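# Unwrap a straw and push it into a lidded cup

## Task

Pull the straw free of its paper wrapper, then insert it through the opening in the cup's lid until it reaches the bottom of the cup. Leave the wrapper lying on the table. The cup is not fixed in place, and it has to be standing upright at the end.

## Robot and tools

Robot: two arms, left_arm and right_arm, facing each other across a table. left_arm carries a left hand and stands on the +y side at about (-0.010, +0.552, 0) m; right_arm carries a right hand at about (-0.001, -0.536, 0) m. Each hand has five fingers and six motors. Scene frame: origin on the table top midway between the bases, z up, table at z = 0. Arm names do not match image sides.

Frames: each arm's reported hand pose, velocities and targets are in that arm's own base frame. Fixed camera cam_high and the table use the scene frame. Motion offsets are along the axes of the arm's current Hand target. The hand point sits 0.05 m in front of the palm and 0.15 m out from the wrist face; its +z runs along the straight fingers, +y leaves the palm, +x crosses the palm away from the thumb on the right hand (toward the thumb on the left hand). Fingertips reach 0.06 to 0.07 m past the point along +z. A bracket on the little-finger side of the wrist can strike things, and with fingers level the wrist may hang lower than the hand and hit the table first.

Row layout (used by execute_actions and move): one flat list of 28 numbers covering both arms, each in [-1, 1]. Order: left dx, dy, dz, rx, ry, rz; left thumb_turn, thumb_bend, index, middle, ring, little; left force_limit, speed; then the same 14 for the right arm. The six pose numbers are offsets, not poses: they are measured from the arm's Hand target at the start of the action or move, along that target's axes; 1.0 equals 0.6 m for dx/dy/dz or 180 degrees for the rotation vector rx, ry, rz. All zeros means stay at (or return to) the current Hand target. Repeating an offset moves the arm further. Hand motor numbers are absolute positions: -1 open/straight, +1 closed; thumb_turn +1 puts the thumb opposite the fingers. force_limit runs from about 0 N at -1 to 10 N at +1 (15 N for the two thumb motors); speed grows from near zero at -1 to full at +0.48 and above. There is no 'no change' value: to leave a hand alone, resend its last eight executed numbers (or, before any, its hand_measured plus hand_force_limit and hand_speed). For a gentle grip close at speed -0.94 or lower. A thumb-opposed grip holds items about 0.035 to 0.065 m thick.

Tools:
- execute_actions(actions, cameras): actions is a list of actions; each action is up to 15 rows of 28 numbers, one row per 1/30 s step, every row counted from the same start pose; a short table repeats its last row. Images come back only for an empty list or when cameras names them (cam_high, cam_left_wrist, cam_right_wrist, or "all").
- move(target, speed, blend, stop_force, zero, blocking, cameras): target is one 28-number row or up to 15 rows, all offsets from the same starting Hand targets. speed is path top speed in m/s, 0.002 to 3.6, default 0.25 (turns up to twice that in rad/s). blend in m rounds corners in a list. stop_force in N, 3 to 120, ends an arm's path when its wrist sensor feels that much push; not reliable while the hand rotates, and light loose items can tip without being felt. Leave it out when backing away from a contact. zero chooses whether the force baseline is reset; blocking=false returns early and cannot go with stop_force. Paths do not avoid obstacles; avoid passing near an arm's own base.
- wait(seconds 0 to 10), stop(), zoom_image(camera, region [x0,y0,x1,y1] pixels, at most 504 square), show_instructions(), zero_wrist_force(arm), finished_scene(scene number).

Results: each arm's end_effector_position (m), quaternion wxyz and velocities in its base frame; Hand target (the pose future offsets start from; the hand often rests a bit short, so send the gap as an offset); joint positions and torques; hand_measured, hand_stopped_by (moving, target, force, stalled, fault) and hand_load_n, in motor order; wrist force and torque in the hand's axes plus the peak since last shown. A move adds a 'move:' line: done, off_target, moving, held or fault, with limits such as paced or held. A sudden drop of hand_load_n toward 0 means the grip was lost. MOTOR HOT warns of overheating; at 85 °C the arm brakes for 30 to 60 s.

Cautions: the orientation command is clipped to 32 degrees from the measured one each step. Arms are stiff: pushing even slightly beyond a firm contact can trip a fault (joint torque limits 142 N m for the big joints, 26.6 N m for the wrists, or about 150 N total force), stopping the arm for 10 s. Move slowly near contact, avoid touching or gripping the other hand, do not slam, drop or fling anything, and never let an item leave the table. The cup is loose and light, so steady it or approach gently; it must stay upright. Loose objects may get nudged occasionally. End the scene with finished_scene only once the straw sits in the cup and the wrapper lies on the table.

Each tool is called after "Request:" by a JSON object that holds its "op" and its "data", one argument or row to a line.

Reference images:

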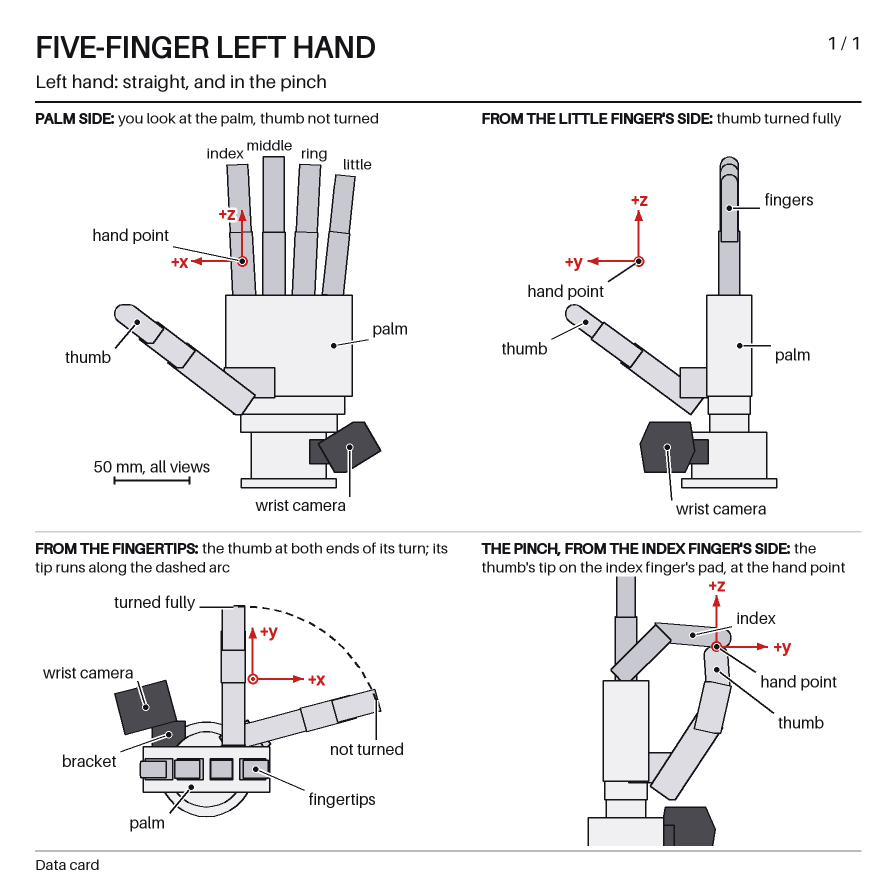

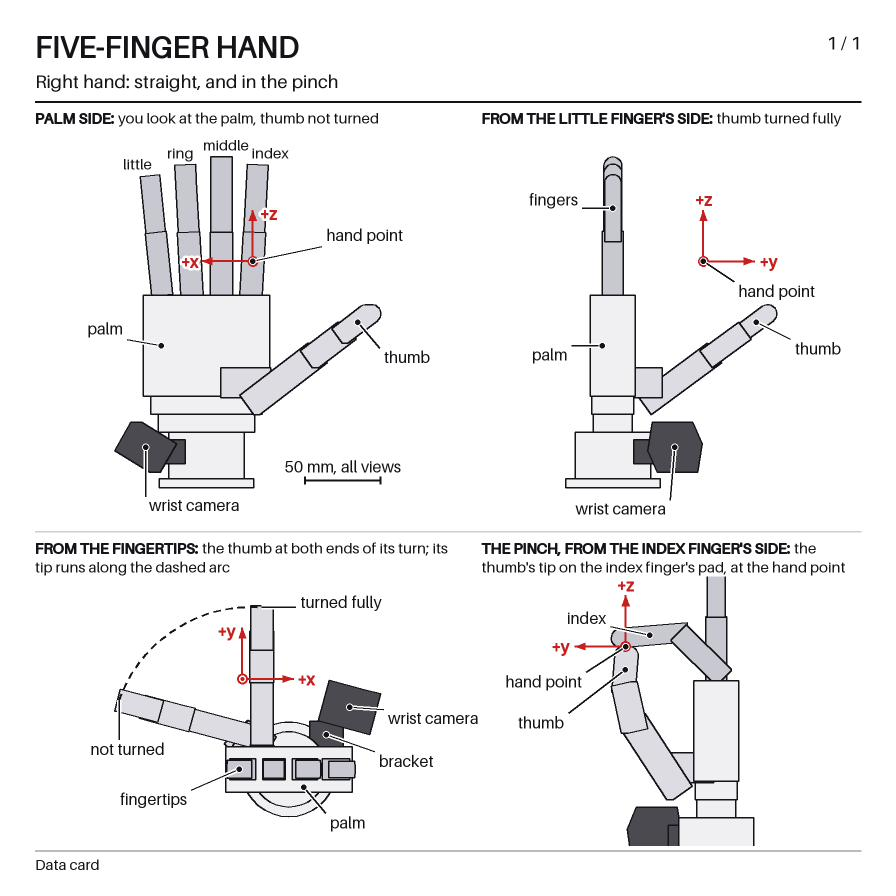

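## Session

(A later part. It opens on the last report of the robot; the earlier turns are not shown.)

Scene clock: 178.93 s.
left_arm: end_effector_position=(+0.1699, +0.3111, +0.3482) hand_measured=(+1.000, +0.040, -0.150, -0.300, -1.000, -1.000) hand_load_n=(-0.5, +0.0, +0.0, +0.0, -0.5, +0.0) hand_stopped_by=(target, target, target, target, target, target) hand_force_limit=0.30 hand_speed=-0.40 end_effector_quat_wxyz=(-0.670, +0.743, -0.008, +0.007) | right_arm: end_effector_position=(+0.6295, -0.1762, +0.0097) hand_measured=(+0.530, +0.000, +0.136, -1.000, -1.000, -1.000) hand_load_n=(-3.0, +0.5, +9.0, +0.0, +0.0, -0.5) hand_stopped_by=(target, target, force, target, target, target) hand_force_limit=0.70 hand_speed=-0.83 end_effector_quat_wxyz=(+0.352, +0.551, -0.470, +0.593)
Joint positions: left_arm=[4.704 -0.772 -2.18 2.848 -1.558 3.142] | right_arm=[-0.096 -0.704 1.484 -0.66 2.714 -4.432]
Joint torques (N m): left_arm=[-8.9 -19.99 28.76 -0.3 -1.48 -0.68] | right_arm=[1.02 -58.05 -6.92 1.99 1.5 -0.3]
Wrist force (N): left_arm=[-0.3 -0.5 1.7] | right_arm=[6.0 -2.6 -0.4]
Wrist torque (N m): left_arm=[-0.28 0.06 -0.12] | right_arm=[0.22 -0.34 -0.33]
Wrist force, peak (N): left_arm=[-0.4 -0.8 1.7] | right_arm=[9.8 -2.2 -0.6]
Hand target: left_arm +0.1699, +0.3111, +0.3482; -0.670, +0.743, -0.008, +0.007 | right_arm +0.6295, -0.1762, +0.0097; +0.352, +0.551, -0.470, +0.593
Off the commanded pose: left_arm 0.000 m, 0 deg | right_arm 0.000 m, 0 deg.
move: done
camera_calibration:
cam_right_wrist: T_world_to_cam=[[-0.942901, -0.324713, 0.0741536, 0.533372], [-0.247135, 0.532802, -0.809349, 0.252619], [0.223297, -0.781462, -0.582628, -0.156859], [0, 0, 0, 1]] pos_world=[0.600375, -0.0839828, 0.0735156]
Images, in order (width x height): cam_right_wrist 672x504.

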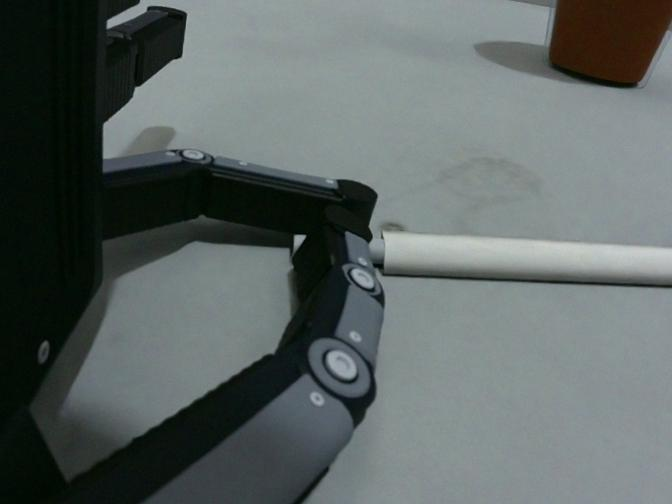

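Request:
{"op": "move", "data": {
  "target": [0,0,0,0,0,0,1,0.04,-0.15,-0.3,-1,-1,0.3,-0.4,0.025,-0.0042,-0.001,0,0,0,0.53,0,0.7,-1,-1,-1,0.7,-0.83],
  "speed": 0.02,
  "cameras": ["cam_right_wrist"]
}}

Request:
{"op": "zoom_image", "data": {
  "camera": "cam_right_wrist",
  "region": [240, 100, 520, 360]
}}

Scene clock: 180.10 s.
left_arm: end_effector_position=(+0.1699, +0.3111, +0.3482) hand_measured=(+1.000, +0.040, -0.150, -0.300, -1.000, -1.000) hand_load_n=(+0.0, +0.0, +0.0, +0.0, +0.0, +0.0) hand_stopped_by=(target, target, target, target, target, target) hand_force_limit=0.30 hand_speed=-0.40 end_effector_quat_wxyz=(-0.670, +0.743, -0.008, +0.007) | right_arm: end_effector_position=(+0.6295, -0.1764, +0.0251) hand_measured=(+0.530, +0.000, +0.136, -1.000, -1.000, -1.000) hand_load_n=(+0.0, +2.5, +8.5, +0.0, +0.0, +0.0) hand_stopped_by=(target, target, force, target, target, target) hand_force_limit=0.70 hand_speed=-0.83 end_effector_quat_wxyz=(+0.352, +0.551, -0.470, +0.593)
Joint positions: left_arm=[4.704 -0.772 -2.18 2.848 -1.558 3.142] | right_arm=[-0.097 -0.729 1.484 -0.634 2.714 -4.432]
Joint torques (N m): left_arm=[-9.28 -19.57 27.91 -0.28 -1.62 -0.59] | right_arm=[-10.62 -37.85 -20.99 -2.07 -1.94 0]
Wrist force (N): left_arm=[-0.2 -0.4 1.7] | right_arm=[2.5 -0.3 -1.1]
Wrist torque (N m): left_arm=[-0.27 0.04 -0.12] | right_arm=[0.31 -0.28 -0.31]
Wrist force, peak (N): left_arm=[-0.3 -0.4 2.1] | right_arm=[7.3 -2.4 -0.5]
Hand target: left_arm +0.1699, +0.3111, +0.3482; -0.670, +0.743, -0.008, +0.007 | right_arm +0.6295, -0.1764, +0.0249; +0.352, +0.551, -0.470, +0.593
Off the commanded pose: left_arm 0.000 m, 0 deg | right_arm 0.000 m, 0 deg.
move: done
camera_calibration:
cam_right_wrist: T_world_to_cam=[[-0.94287, -0.32478, 0.0742556, 0.532132], [-0.247254, 0.532762, -0.809339, 0.265258], [0.223297, -0.781462, -0.582628, -0.148043], [0, 0, 0, 1]] pos_world=[0.600374, -0.0841831, 0.088916]
Images, in order (width x height): cam_right_wrist 672x504.

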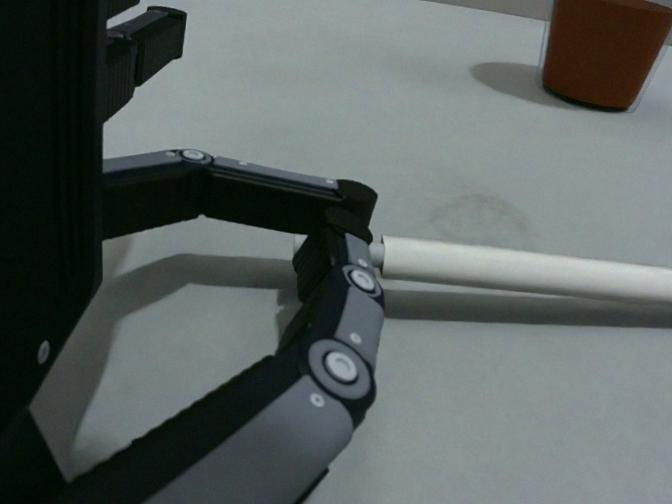

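Scaled by 1.800 from the camera's 672x504 image, which has a finer 960x720 frame.

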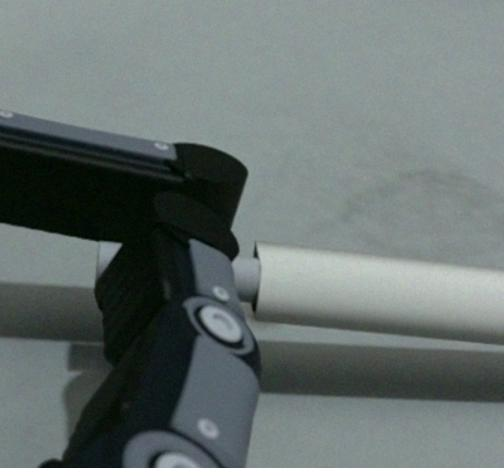

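Request:
{"op": "move", "data": {
  "target": [0,0,0,0,0,0,1,0.04,-0.15,-0.3,-1,-1,0.3,-0.4,0.328,-0.058,-0.017,0,0,0,0.53,0,0.7,-1,-1,-1,0.7,-0.83],
  "speed": 0.08,
  "cameras": ["all"]
}}

Request:
{"op": "zoom_image", "data": {
  "camera": "cam_high",
  "region": [180, 300, 440, 500]
}}

Scene clock: 184.27 s.
left_arm: end_effector_position=(+0.1699, +0.3111, +0.3482) hand_measured=(+1.000, +0.040, -0.150, -0.300, -1.000, -1.000) hand_load_n=(+0.0, +0.0, +0.0, +0.0, +0.0, +0.0) hand_stopped_by=(target, target, target, target, target, target) hand_force_limit=0.30 hand_speed=-0.40 end_effector_quat_wxyz=(-0.670, +0.743, -0.008, +0.007) | right_arm: end_effector_position=(+0.6304, -0.1759, +0.2251) hand_measured=(+0.530, +0.000, +0.136, -1.000, -1.000, -1.000) hand_load_n=(+0.0, +2.5, +5.0, +0.0, +0.0, -0.5) hand_stopped_by=(target, target, force, target, target, target) hand_force_limit=0.70 hand_speed=-0.83 end_effector_quat_wxyz=(+0.352, +0.551, -0.470, +0.593)
Joint positions: left_arm=[4.704 -0.772 -2.18 2.848 -1.558 3.142] | right_arm=[-0.096 -0.98 1.341 -0.24 2.715 -4.432]
Joint torques (N m): left_arm=[-9.62 -19.59 29.03 -0.12 -1.58 -0.66] | right_arm=[8.96 -32.97 -10.37 -2.7 2.93 0.89]
Wrist force (N): left_arm=[-0.5 -0.8 1.6] | right_arm=[3.7 -0.6 -1.1]
Wrist torque (N m): left_arm=[-0.31 0.09 -0.13] | right_arm=[0.34 -0.30 -0.32]
Wrist force, peak (N): left_arm=[-0.4 -0.6 1.9] | right_arm=[3.7 -0.6 -1.1]
Hand target: left_arm +0.1699, +0.3111, +0.3482; -0.670, +0.743, -0.008, +0.007 | right_arm +0.6304, -0.1759, +0.2250; +0.352, +0.551, -0.470, +0.593
Off the commanded pose: left_arm 0.000 m, 0 deg | right_arm 0.000 m, 0 deg.
move: done
camera_calibration:
cam_left_wrist: T_world_to_cam=[[0.280792, 0.100098, 0.954534, -0.405845], [0.833173, -0.519108, -0.190656, 0.0914931], [0.476422, 0.848827, -0.22916, -0.145142], [0, 0, 0, 1]] pos_world=[0.106878, 0.21132, 0.371576]
cam_right_wrist: T_world_to_cam=[[-0.94291, -0.324749, 0.0738894, 0.518424], [-0.24692, 0.532764, -0.80944, 0.426909], [0.223499, -0.781474, -0.582535, -0.0314775], [0, 0, 0, 1]] pos_world=[0.601275, -0.083683, 0.288915]

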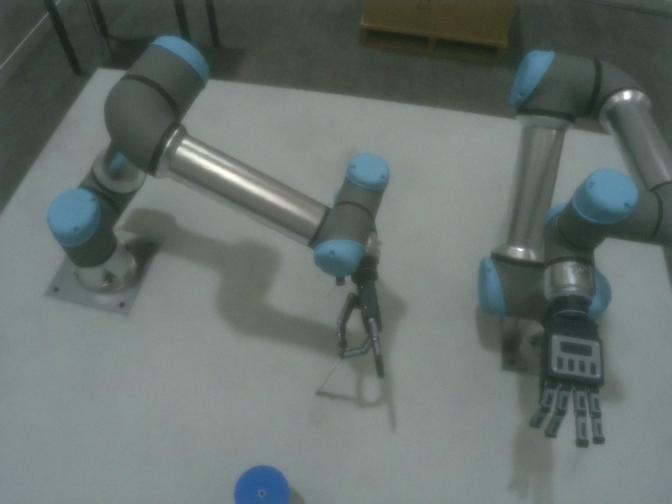

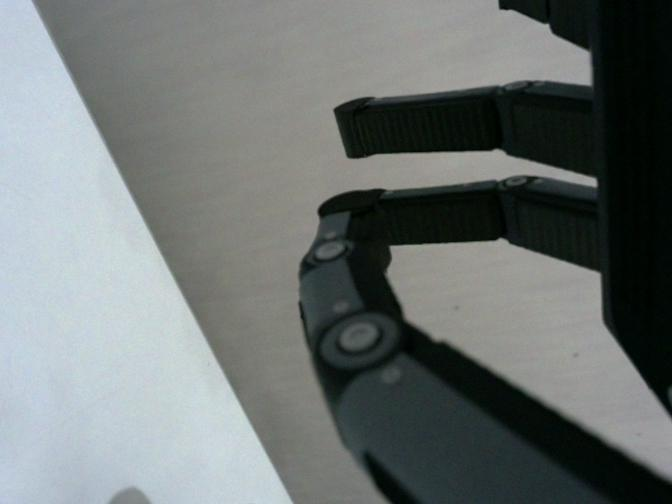

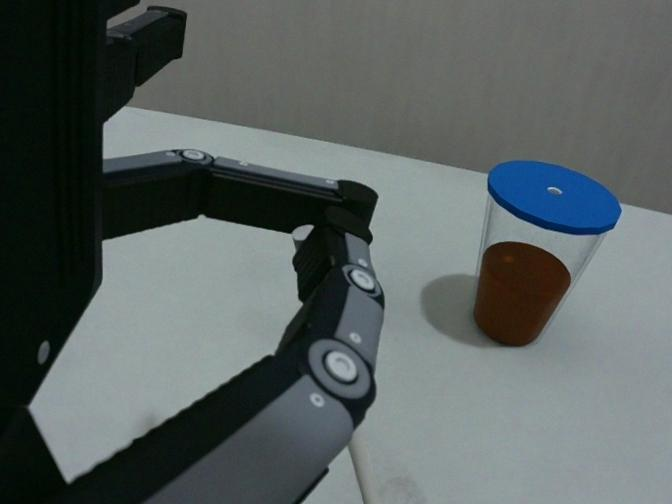

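Scaled by 1.938 from the camera's 672x504 image, which has a finer 960x720 frame.

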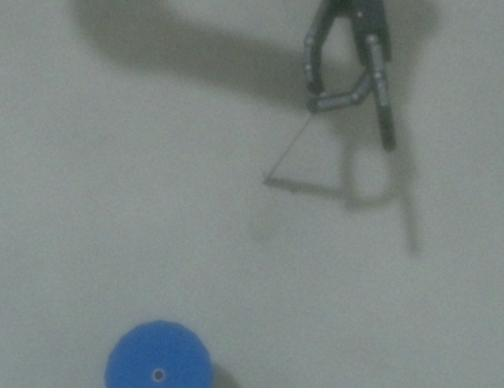

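Request:
{"op": "move", "data": {
  "target": [
    [0,0,0,0,0,0,1,0.04,-0.15,-0.3,-1,-1,0.3,-0.4,0.213,-0.0377,-0.011,0,0,0,0.53,0,0.7,-1,-1,-1,0.7,-0.83],
    [0.4337,0.3158,-0.007,-0.2322,0.2794,-0.4332,1,0.04,-0.15,-0.3,-1,-1,0.3,-0.4,0.213,-0.0377,-0.011,0,0,0,0.53,0,0.7,-1,-1,-1,0.7,-0.83]
  ],
  "speed": [0.08,0.25],
  "cameras": ["all"]
}}

Request:
{"op": "zoom_image", "data": {
  "camera": "cam_high",
  "region": [240, 240, 500, 440]
}}

Scene clock: 191.03 s.
left_arm: end_effector_position=(+0.4297, +0.2819, +0.1604) hand_measured=(+1.000, +0.040, -0.150, -0.300, -1.000, -1.000) hand_load_n=(+0.0, +0.0, +0.0, +0.0, +0.0, +0.0) hand_stopped_by=(target, target, target, target, target, target) hand_force_limit=0.30 hand_speed=-0.40 end_effector_quat_wxyz=(-0.179, +0.684, +0.178, +0.685) end_effector_velocity=(+0.000, +0.000, +0.001) end_effector_angular_velocity=(+0.004, -0.003, -0.003) | right_arm: end_effector_position=(+0.6310, -0.1756, +0.3550) hand_measured=(+0.530, +0.000, +0.136, -1.000, -1.000, -1.000) hand_load_n=(+0.0, +2.0, +4.0, +0.0, +0.0, +0.0) hand_stopped_by=(target, target, force, target, target, target) hand_force_limit=0.70 hand_speed=-0.83 end_effector_quat_wxyz=(+0.352, +0.551, -0.470, +0.593)
Joint positions: left_arm=[4.501 -1.744 -2.513 4.261 -0.721 1.569] | right_arm=[-0.095 -1.047 1.106 0.061 2.715 -4.432]
Joint velocities: left_arm=[-0.001 -0.001 0 0.007 0.002 -0.003] | right_arm=[within noise]
Joint torques (N m): left_arm=[-4.55 8.12 3.01 3.74 2.23 -1.36] | right_arm=[-4.59 -38.62 -16.32 -2.32 -1.69 -1.17]
Wrist force (N): left_arm=[1.3 -0.1 1.5] | right_arm=[2.3 -0.2 -1.3]
Wrist torque (N m): left_arm=[-0.10 -0.28 0.03] | right_arm=[0.34 -0.23 -0.34]
Wrist force, peak (N): left_arm=[1.9 -0.3 1.6] | right_arm=[3.7 -0.7 -1.3]
Hand target: left_arm +0.4297, +0.2819, +0.1604; -0.179, +0.684, +0.178, +0.685 | right_arm +0.6309, -0.1756, +0.3550; +0.352, +0.551, -0.470, +0.593
Off the commanded pose: left_arm 0.000 m, 0 deg | right_arm 0.000 m, 0 deg.
move: done
camera_calibration:
cam_left_wrist: T_world_to_cam=[[-0.462392, 0.841263, 0.280125, -0.0779859], [-0.301597, -0.446314, 0.842522, 0.125351], [0.833806, 0.30509, 0.460094, -0.397979], [0, 0, 0, 1]] pos_world=[0.333583, 0.242972, 0.0993429]
cam_right_wrist: T_world_to_cam=[[-0.942901, -0.324713, 0.0741536, 0.509384], [-0.247135, 0.532802, -0.809349, 0.532058], [0.223297, -0.781462, -0.582628, 0.0443983], [0, 0, 0, 1]] pos_world=[0.601875, -0.0833828, 0.418716]

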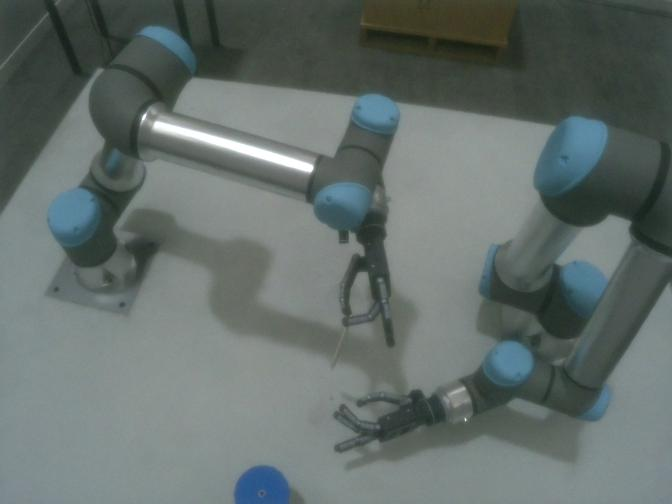

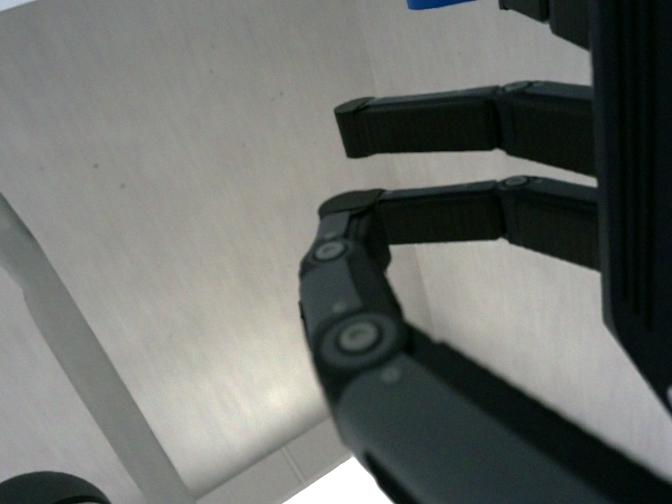

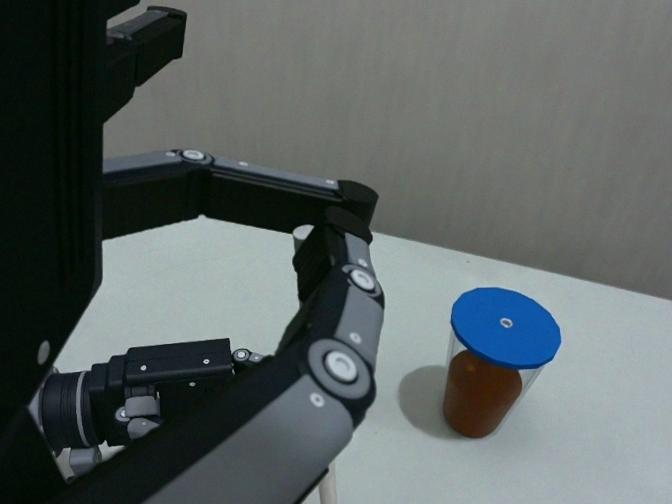

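Scaled by 1.938 from the camera's 672x504 image, which has a finer 960x720 frame.

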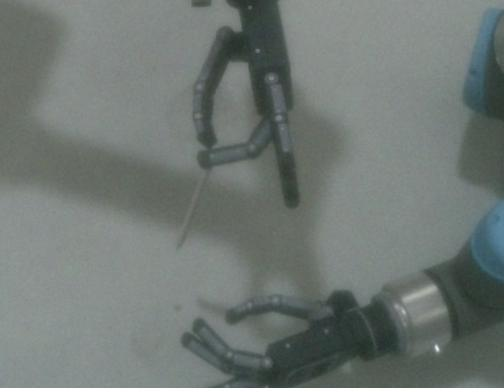

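Request:
{"op": "move", "data": {
  "target": [
    [-0.004,0,0.0485,0,0,0,1,0.04,-0.15,-0.3,-1,-1,0.3,-0.4,0,0,0,0,0,0,0.53,0,0.7,-1,-1,-1,0.7,-0.83],
    [-0.004,0.12,0.0485,0,0,0,1,0.04,-0.15,-0.3,-1,-1,0.3,-0.4,0,0,0,0,0,0,0.53,0,0.7,-1,-1,-1,0.7,-0.83]
  ],
  "speed": 0.1,
  "cameras": ["cam_left_wrist"]
}}

Scene clock: 193.27 s.
left_arm: end_effector_position=(+0.4902, +0.2332, +0.1580) hand_measured=(+1.000, +0.040, -0.150, -0.300, -1.000, -1.000) hand_load_n=(+0.0, +0.0, +0.0, +0.0, +0.0, +0.0) hand_stopped_by=(target, target, target, target, target, target) hand_force_limit=0.30 hand_speed=-0.40 end_effector_quat_wxyz=(-0.179, +0.684, +0.177, +0.685) | right_arm: end_effector_position=(+0.6310, -0.1756, +0.3550) hand_measured=(+0.530, +0.000, +0.136, -1.000, -1.000, -1.000) hand_load_n=(+0.0, +2.0, +4.5, +0.0, +0.0, +0.0) hand_stopped_by=(target, target, force, target, target, target) hand_force_limit=0.70 hand_speed=-0.83 end_effector_quat_wxyz=(+0.352, +0.551, -0.470, +0.593)
Joint positions: left_arm=[4.209 -1.778 -2.478 4.259 -1.012 1.57] | right_arm=[-0.095 -1.047 1.106 0.061 2.715 -4.432]
Joint torques (N m): left_arm=[-10.03 9.91 18.37 1.69 -1.74 -0.27] | right_arm=[-5.04 -45.76 -13.44 -2.77 -1.54 -1.17]
Wrist force (N): left_arm=[1.5 0.1 1.6] | right_arm=[2.3 -0.3 -1.3]
Wrist torque (N m): left_arm=[-0.09 -0.30 0.03] | right_arm=[0.33 -0.25 -0.35]
Wrist force, peak (N): left_arm=[1.9 1.4 1.7] | right_arm=[2.7 -0.4 -1.4]
Hand target: left_arm +0.4902, +0.2332, +0.1580; -0.179, +0.684, +0.178, +0.685 | right_arm +0.6309, -0.1756, +0.3550; +0.352, +0.551, -0.470, +0.593
Off the commanded pose: left_arm 0.000 m, 0 deg | right_arm 0.000 m, 0 deg.
move: done
camera_calibration:
cam_left_wrist: T_world_to_cam=[[-0.462115, 0.841385, 0.280216, -0.00851163], [-0.301845, -0.446343, 0.842418, 0.123998], [0.83387, 0.304712, 0.46023, -0.432426], [0, 0, 0, 1]] pos_world=[0.394082, 0.194273, 0.0969422]
Images, in order (width x height): cam_left_wrist 672x504.

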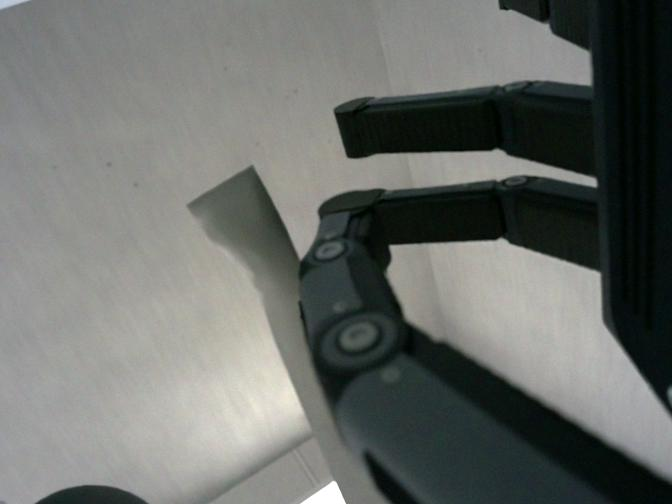

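Request:
{"op": "move", "data": {
  "target": [
    [0.025,0,0,0,0,0,1,0.04,-0.15,-0.3,-1,-1,0.3,-0.4,0,0,0,0,0,0,0.53,0,0.7,-1,-1,-1,0.7,-0.83],
    [0.025,0.046,0,0,0,0,1,0.04,-0.15,-0.3,-1,-1,0.3,-0.4,0,0,0,0,0,0,0.53,0,0.7,-1,-1,-1,0.7,-0.83]
  ],
  "speed": 0.06,
  "cameras": ["cam_left_wrist"]
}}

Request:
{"op": "zoom_image", "data": {
  "camera": "cam_left_wrist",
  "region": [180, 60, 460, 320]
}}

Scene clock: 194.93 s.
left_arm: end_effector_position=(+0.5036, +0.2091, +0.1730) hand_measured=(+1.000, +0.040, -0.150, -0.300, -1.000, -1.000) hand_load_n=(+0.0, +0.0, +0.0, -0.5, +0.0, +0.0) hand_stopped_by=(target, target, target, target, target, target) hand_force_limit=0.30 hand_speed=-0.40 end_effector_quat_wxyz=(-0.179, +0.684, +0.178, +0.685) | right_arm: end_effector_position=(+0.6310, -0.1756, +0.3550) hand_measured=(+0.530, +0.000, +0.136, -1.000, -1.000, -1.000) hand_load_n=(-1.0, +1.5, +4.5, +0.0, +0.0, +0.0) hand_stopped_by=(target, target, force, target, target, target) hand_force_limit=0.70 hand_speed=-0.83 end_effector_quat_wxyz=(+0.352, +0.551, -0.470, +0.593)
Joint positions: left_arm=[4.116 -1.725 -2.471 4.199 -1.105 1.57] | right_arm=[-0.095 -1.047 1.106 0.061 2.715 -4.432]
Joint torques (N m): left_arm=[-5.87 10.9 19.27 3.82 0.73 0.82] | right_arm=[-4.21 -51.28 -12.94 -2.75 -1.6 -1.26]
Wrist force (N): left_arm=[1.3 -0.2 1.0] | right_arm=[2.3 -0.4 -1.5]
Wrist torque (N m): left_arm=[-0.15 -0.28 -0.01] | right_arm=[0.31 -0.25 -0.36]
Wrist force, peak (N): left_arm=[2.2 0.1 1.0] | right_arm=[2.6 -0.3 -1.4]
Hand target: left_arm +0.5036, +0.2091, +0.1730; -0.179, +0.684, +0.178, +0.685 | right_arm +0.6309, -0.1756, +0.3550; +0.352, +0.551, -0.470, +0.593
Off the commanded pose: left_arm 0.000 m, 0 deg | right_arm 0.000 m, 0 deg.
move: done
camera_calibration:
cam_left_wrist: T_world_to_cam=[[-0.462261, 0.841326, 0.280153, 0.013878], [-0.301762, -0.44633, 0.842454, 0.10464], [0.833819, 0.304894, 0.460201, -0.443251], [0, 0, 0, 1]] pos_world=[0.407583, 0.170173, 0.111942]
Images, in order (width x height): cam_left_wrist 672x504.

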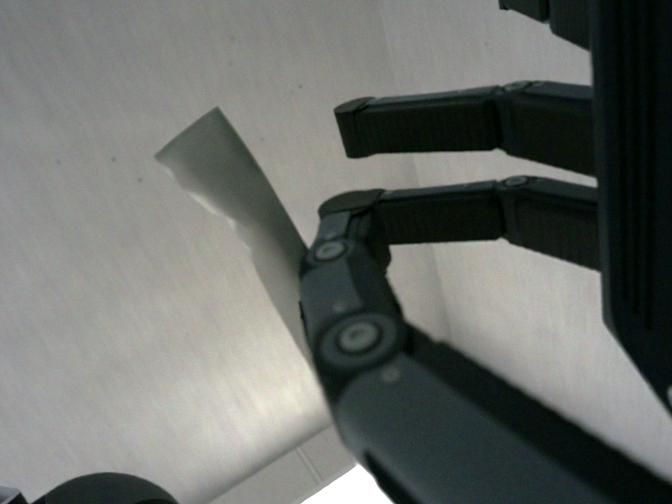

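Scaled by 1.800 from the camera's 672x504 image, which has a finer 960x720 frame.

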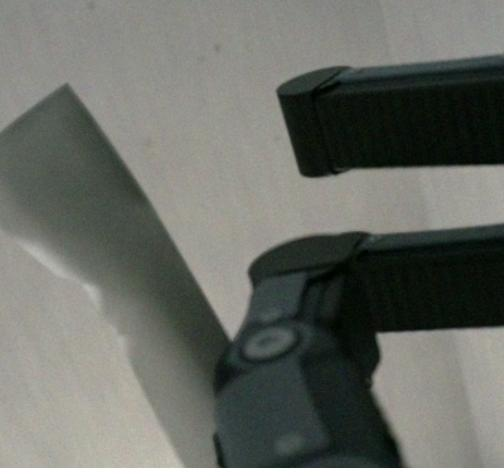

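Request:
{"op": "move", "data": {
  "target": [
    [0,-0.06,0,0,0,0,1,0.04,-0.15,-0.3,-1,-1,0.3,-0.4,0,0,0,0,0,0,0.53,0,0.7,-1,-1,-1,0.7,-0.83],
    [0,-0.06,-0.053,0,0,0,1,0.04,-0.15,-0.3,-1,-1,0.3,-0.4,0,0,0,0,0,0,0.53,0,0.7,-1,-1,-1,0.7,-0.83]
  ],
  "speed": 0.08,
  "cameras": ["cam_left_wrist","cam_high"]
}}

Scene clock: 196.73 s.
left_arm: end_effector_position=(+0.4584, +0.2251, +0.1730) hand_measured=(+1.000, +0.040, -0.150, -0.300, -1.000, -1.000) hand_load_n=(+0.0, +0.0, +0.0, +0.0, +0.0, +0.0) hand_stopped_by=(target, target, target, target, target, target) hand_force_limit=0.30 hand_speed=-0.40 end_effector_quat_wxyz=(-0.179, +0.684, +0.178, +0.685) | right_arm: end_effector_position=(+0.6310, -0.1756, +0.3550) hand_measured=(+0.530, +0.000, +0.136, -1.000, -1.000, -1.000) hand_load_n=(+0.5, +2.5, +4.0, +0.0, +0.5, +0.0) hand_stopped_by=(target, target, force, target, target, target) hand_force_limit=0.70 hand_speed=-0.83 end_effector_quat_wxyz=(+0.352, +0.551, -0.470, +0.593)
Joint positions: left_arm=[4.312 -1.66 -2.554 4.217 -0.909 1.57] | right_arm=[-0.095 -1.047 1.106 0.061 2.715 -4.432]
Joint torques (N m): left_arm=[0.98 13.63 6.19 -1.11 -1.3 -0.86] | right_arm=[-4.2 -56.59 -13.27 -2.47 -1.71 -1.15]
Wrist force (N): left_arm=[1.0 0.2 1.5] | right_arm=[2.2 -0.3 -1.4]
Wrist torque (N m): left_arm=[-0.08 -0.27 0.00] | right_arm=[0.33 -0.23 -0.35]
Wrist force, peak (N): left_arm=[1.5 0.0 1.8] | right_arm=[2.7 -0.3 -1.4]
Hand target: left_arm +0.4583, +0.2250, +0.1729; -0.179, +0.684, +0.178, +0.685 | right_arm +0.6309, -0.1756, +0.3550; +0.352, +0.551, -0.470, +0.593
Off the commanded pose: left_arm 0.000 m, 0 deg | right_arm 0.000 m, 0 deg.
move: done
camera_calibration:
cam_left_wrist: T_world_to_cam=[[-0.462357, 0.841253, 0.280212, -0.0204814], [-0.301807, -0.446458, 0.84237, 0.0981612], [0.83375, 0.304906, 0.460319, -0.410347], [0, 0, 0, 1]] pos_world=[0.362283, 0.186172, 0.111942]
Images, in order (width x height): cam_high 672x504, cam_left_wrist 672x504.

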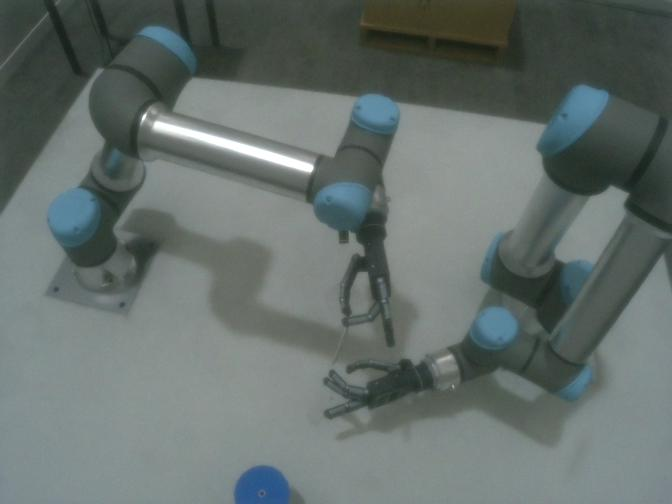

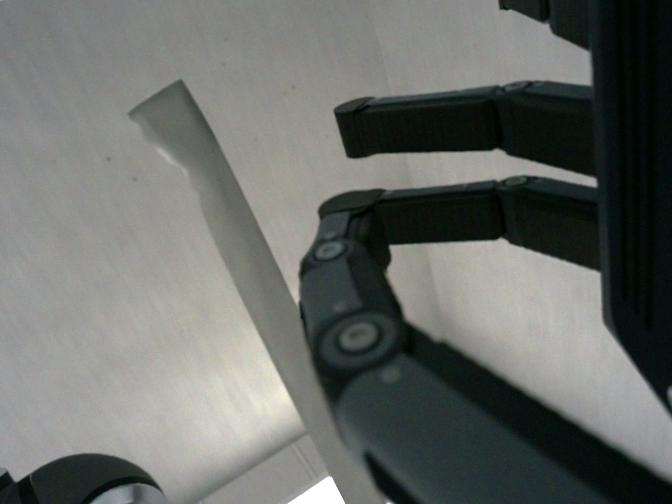

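Request:
{"op": "move", "data": {
  "target": [
    [0,0,0.0093,0,0,0,1,0.04,-0.15,-0.3,-1,-1,0.3,-0.4,0,0,0,0,0,0,0.53,0,0.7,-1,-1,-1,0.7,-0.83],
    [0,0.0555,0.0093,0,0,0,1,0.04,-0.15,-0.3,-1,-1,0.3,-0.4,0,0,0,0,0,0,0.53,0,0.7,-1,-1,-1,0.7,-0.83]
  ],
  "speed": 0.06,
  "cameras": ["cam_left_wrist"]
}}

Request:
{"op": "zoom_image", "data": {
  "camera": "cam_left_wrist",
  "region": [180, 60, 460, 320]
}}

Scene clock: 198.77 s.
left_arm: end_effector_position=(+0.4794, +0.1987, +0.1729) hand_measured=(+1.000, +0.040, -0.150, -0.300, -1.000, -1.000) hand_load_n=(+0.0, +0.0, +0.0, +0.0, +0.0, +0.0) hand_stopped_by=(target, target, target, target, target, target) hand_force_limit=0.30 hand_speed=-0.40 end_effector_quat_wxyz=(-0.179, +0.684, +0.178, +0.685) | right_arm: end_effector_position=(+0.6309, -0.1756, +0.3550) hand_measured=(+0.530, +0.000, +0.136, -1.000, -1.000, -1.000) hand_load_n=(+0.0, +2.5, +3.5, +0.0, +0.0, +0.0) hand_stopped_by=(target, target, force, target, target, target) hand_force_limit=0.70 hand_speed=-0.83 end_effector_quat_wxyz=(+0.352, +0.551, -0.470, +0.593)
Joint positions: left_arm=[4.177 -1.668 -2.545 4.215 -1.044 1.57] | right_arm=[-0.095 -1.047 1.106 0.061 2.715 -4.432]
Joint torques (N m): left_arm=[-8.14 5.69 19.3 3.86 -0.12 0.46] | right_arm=[-4.5 -56.31 -13.87 -2.35 -1.51 -1.28]
Wrist force (N): left_arm=[1.4 -0.2 0.9] | right_arm=[2.5 -0.2 -1.3]
Wrist torque (N m): left_arm=[-0.15 -0.30 0.03] | right_arm=[0.35 -0.25 -0.34]
Wrist force, peak (N): left_arm=[1.8 0.8 1.4] | right_arm=[2.7 -0.3 -1.5]
Hand target: left_arm +0.4794, +0.1987, +0.1729; -0.179, +0.684, +0.178, +0.685 | right_arm +0.6309, -0.1756, +0.3550; +0.352, +0.551, -0.470, +0.593
Off the commanded pose: left_arm 0.000 m, 0 deg | right_arm 0.000 m, 0 deg.
move: done
camera_calibration:
cam_left_wrist: T_world_to_cam=[[-0.462261, 0.841326, 0.280153, 0.0114691], [-0.301762, -0.44633, 0.842454, 0.0927796], [0.833819, 0.304894, 0.460201, -0.419856], [0, 0, 0, 1]] pos_world=[0.383383, 0.159773, 0.111842]
Images, in order (width x height): cam_left_wrist 672x504.

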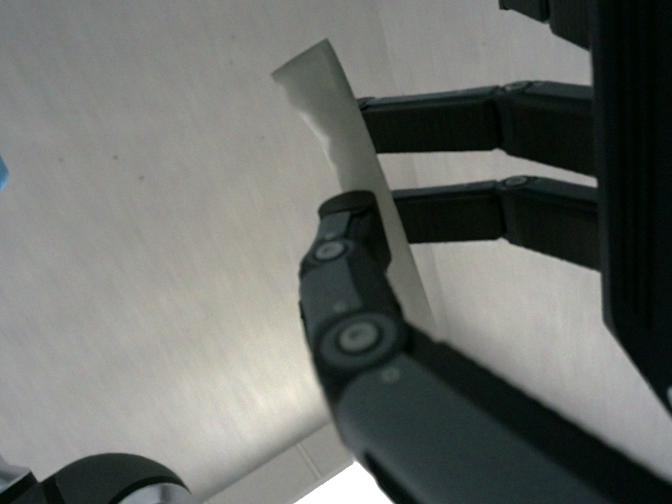

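Scaled by 1.800 from the camera's 672x504 image, which has a finer 960x720 frame.

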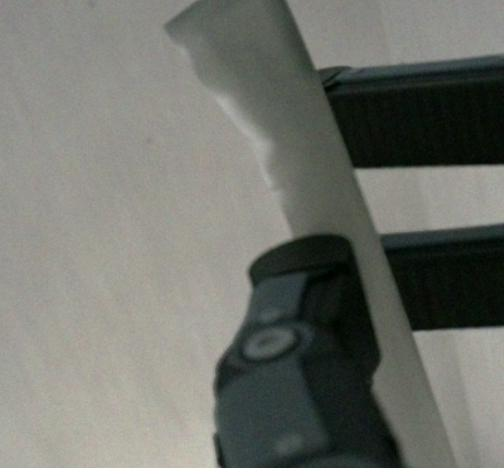

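Request:
{"op": "move", "data": {
  "target": [0,-0.003,0,0,0,0,1,0.04,0.7,0.7,-1,-1,0.85,-0.83,0,0,0,0,0,0,0.53,0,0.7,-1,-1,-1,0.7,-0.83],
  "cameras": ["cam_left_wrist"]
}}

Request:
{"op": "zoom_image", "data": {
  "camera": "cam_left_wrist",
  "region": [180, 60, 460, 320]
}}

Scene clock: 200.10 s.
left_arm: end_effector_position=(+0.4785, +0.2003, +0.1729) hand_measured=(+1.000, +0.038, +0.144, +0.128, -1.000, -1.000) hand_load_n=(+0.0, +7.0, +6.0, +12.0, +0.0, +0.0) hand_stopped_by=(target, target, force, force, target, target) hand_force_limit=0.85 hand_speed=-0.83 end_effector_quat_wxyz=(-0.179, +0.684, +0.178, +0.685) | right_arm: end_effector_position=(+0.6309, -0.1756, +0.3550) hand_measured=(+0.530, +0.000, +0.136, -1.000, -1.000, -1.000) hand_load_n=(-0.5, +3.5, +3.5, +0.0, +0.0, +0.0) hand_stopped_by=(target, target, force, target, target, target) hand_force_limit=0.70 hand_speed=-0.83 end_effector_quat_wxyz=(+0.352, +0.551, -0.470, +0.593)
Joint positions: left_arm=[4.184 -1.668 -2.545 4.215 -1.038 1.57] | right_arm=[-0.095 -1.047 1.106 0.061 2.715 -4.432]
Joint torques (N m): left_arm=[-9.75 5.51 17.69 2.41 -2.18 -0.45] | right_arm=[-4.26 -56.85 -13.45 -2.32 -1.53 -1.07]
Wrist force (N): left_arm=[2.1 0.1 0.2] | right_arm=[2.6 0.5 -1.0]
Wrist torque (N m): left_arm=[-0.12 -0.20 0.07] | right_arm=[0.32 -0.25 -0.35]
Wrist force, peak (N): left_arm=[2.4 -0.4 1.5] | right_arm=[2.7 -0.4 -1.5]
Hand target: left_arm +0.4785, +0.2003, +0.1729; -0.179, +0.684, +0.178, +0.685 | right_arm +0.6309, -0.1756, +0.3550; +0.352, +0.551, -0.470, +0.593
Off the commanded pose: left_arm 0.000 m, 0 deg | right_arm 0.000 m, 0 deg.
move: done
camera_calibration:
cam_left_wrist: T_world_to_cam=[[-0.462331, 0.841301, 0.280113, 0.00974237], [-0.301725, -0.446315, 0.842475, 0.0932032], [0.833794, 0.304985, 0.460187, -0.419597], [0, 0, 0, 1]] pos_world=[0.382483, 0.161372, 0.111843]
Images, in order (width x height): cam_left_wrist 672x504.

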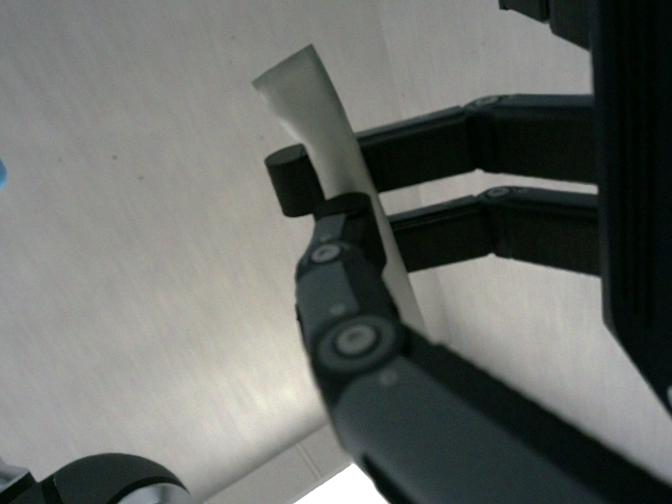

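Scaled by 1.800 from the camera's 672x504 image, which has a finer 960x720 frame.

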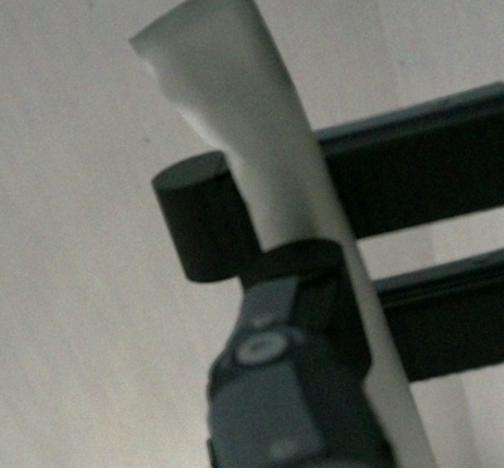

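Request:
{"op": "move", "data": {
  "target": [0,0,0,0,0,0,1,0.04,0.7,0.7,-1,-1,0.85,-0.83,0,0,0,0,0,0,0.53,0,0.75,-1,-1,-1,0.9,-0.83],
  "cameras": ["cam_right_wrist"]
}}

Request:
{"op": "zoom_image", "data": {
  "camera": "cam_right_wrist",
  "region": [240, 100, 520, 360]
}}

Scene clock: 201.23 s.
left_arm: end_effector_position=(+0.4786, +0.2003, +0.1729) hand_measured=(+1.000, +0.038, +0.144, +0.128, -1.000, -1.000) hand_load_n=(+0.0, +7.5, +5.5, +12.0, +0.0, +0.0) hand_stopped_by=(target, target, force, force, target, target) hand_force_limit=0.85 hand_speed=-0.83 end_effector_quat_wxyz=(-0.179, +0.684, +0.178, +0.685) | right_arm: end_effector_position=(+0.6309, -0.1756, +0.3550) hand_measured=(+0.530, -0.002, +0.164, -1.000, -1.000, -1.000) hand_load_n=(-1.0, +6.0, +11.0, -0.5, +0.0, +0.0) hand_stopped_by=(target, target, force, target, target, target) hand_force_limit=0.90 hand_speed=-0.83 end_effector_quat_wxyz=(+0.352, +0.551, -0.470, +0.593)
Joint positions: left_arm=[4.184 -1.668 -2.545 4.215 -1.038 1.57] | right_arm=[-0.095 -1.047 1.106 0.061 2.715 -4.432]
Joint torques (N m): left_arm=[-9.8 5.4 16.08 1.18 -2.23 -0.43] | right_arm=[-4.81 -56.2 -13.56 -2.13 -1.62 -1.15]
Wrist force (N): left_arm=[1.2 0.2 0.3] | right_arm=[2.7 0.1 -0.9]
Wrist torque (N m): left_arm=[-0.12 -0.19 0.10] | right_arm=[0.30 -0.27 -0.35]
Wrist force, peak (N): left_arm=[2.3 -0.1 0.4] | right_arm=[3.2 0.5 -0.9]
Hand target: left_arm +0.4785, +0.2003, +0.1729; -0.179, +0.684, +0.178, +0.685 | right_arm +0.6309, -0.1756, +0.3550; +0.352, +0.551, -0.470, +0.593
Off the commanded pose: left_arm 0.000 m, 0 deg | right_arm 0.000 m, 0 deg.
move: done
camera_calibration:
cam_right_wrist: T_world_to_cam=[[-0.942901, -0.324713, 0.0741536, 0.509384], [-0.247135, 0.532802, -0.809349, 0.532058], [0.223297, -0.781462, -0.582628, 0.0443983], [0, 0, 0, 1]] pos_world=[0.601875, -0.0833828, 0.418716]
Images, in order (width x height): cam_right_wrist 672x504.

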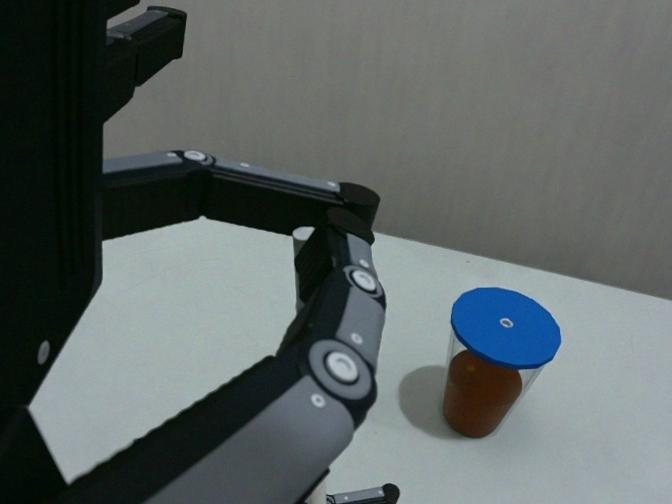

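Scaled by 1.800 from the camera's 672x504 image, which has a finer 960x720 frame.

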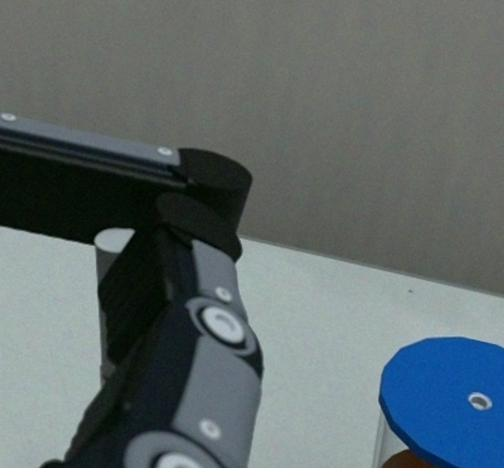

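Request:
{"op": "move", "data": {
  "target": [0.0667,0.0772,0.2048,0,0,0,1,0.04,0.7,0.7,-1,-1,0.85,-0.83,0.1022,0.203,-0.0272,0,0,0,0.53,0,0.75,-1,-1,-1,0.9,-0.83],
  "speed": 0.06,
  "cameras": ["all"]
}}

Scene clock: 205.80 s.
left_arm: end_effector_position=(+0.6084, +0.2196, +0.2131) hand_measured=(+1.000, +0.038, +0.144, +0.128, -1.000, -1.000) hand_load_n=(+0.5, +7.5, +5.0, +13.0, +0.0, +0.0) hand_stopped_by=(target, target, force, force, target, target) hand_force_limit=0.85 hand_speed=-0.83 end_effector_quat_wxyz=(-0.179, +0.684, +0.178, +0.685) | right_arm: end_effector_position=(+0.5028, -0.2042, +0.3956) hand_measured=(+0.530, -0.002, +0.166, -1.000, -1.000, -1.000) hand_load_n=(-0.5, +2.5, +2.5, +0.0, +0.0, +0.0) hand_stopped_by=(target, target, force, target, target, target) hand_force_limit=0.90 hand_speed=-0.83 end_effector_quat_wxyz=(+0.352, +0.551, -0.470, +0.592)
Joint positions: left_arm=[3.885 -1.822 -2.161 3.986 -1.337 1.571] | right_arm=[-0.183 -1.389 1.473 0.018 2.628 -4.453]
Joint torques (N m): left_arm=[5.63 37.3 14.67 3.87 2.01 1.26] | right_arm=[11.96 -25.12 -22.08 -2.95 2.8 0.2]
Wrist force (N): left_arm=[2.0 -0.2 0.1] | right_arm=[1.7 1.0 -0.9]
Wrist torque (N m): left_arm=[-0.16 -0.05 0.03] | right_arm=[0.36 -0.27 -0.28]
Wrist force, peak (N): left_arm=[6.0 -0.4 0.2] | right_arm=[3.2 0.6 -0.8]
Hand target: left_arm +0.6084, +0.2196, +0.2132; -0.179, +0.684, +0.178, +0.685 | right_arm +0.5029, -0.2041, +0.3956; +0.352, +0.551, -0.470, +0.593
Off the commanded pose: left_arm 0.000 m, 0 deg | right_arm 0.000 m, 0 deg.
move: done
camera_calibration:
cam_left_wrist: T_world_to_cam=[[-0.462176, 0.841407, 0.280048, 0.0421659], [-0.301559, -0.446104, 0.842647, 0.106963], [0.83394, 0.305, 0.459912, -0.552245], [0, 0, 0, 1]] pos_world=[0.512283, 0.180672, 0.152044]
cam_right_wrist: T_world_to_cam=[[-0.942899, -0.32469, 0.074285, 0.376234], [-0.24723, 0.532791, -0.809327, 0.548613], [0.223202, -0.781479, -0.582641, 0.0744153], [0, 0, 0, 1]] pos_world=[0.473774, -0.111983, 0.459416]

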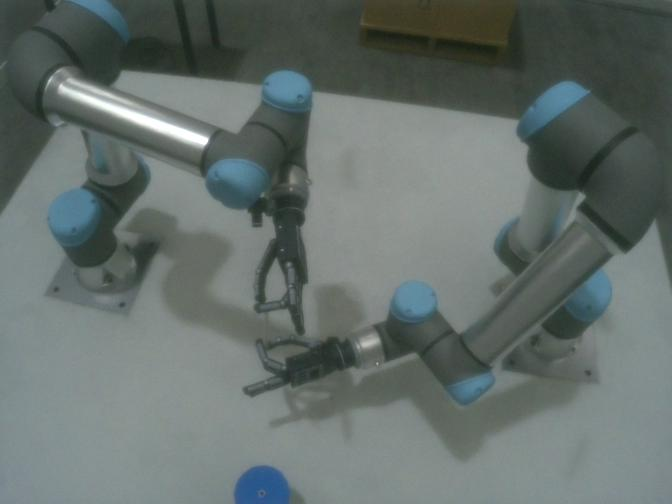

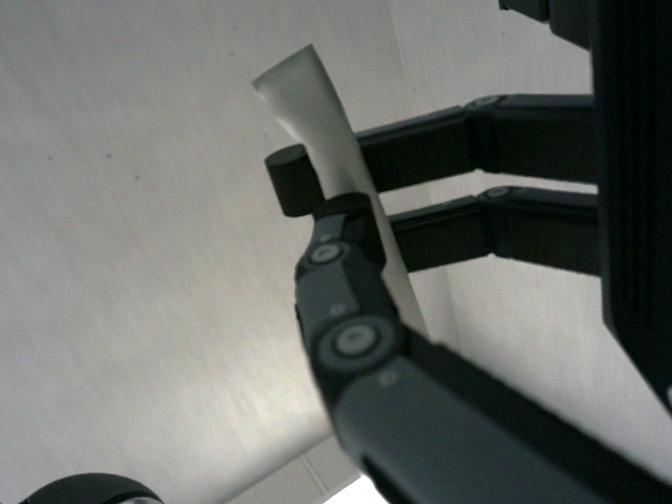

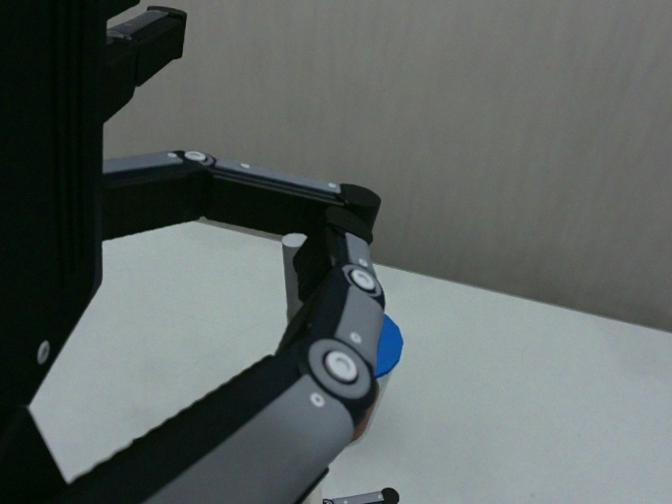

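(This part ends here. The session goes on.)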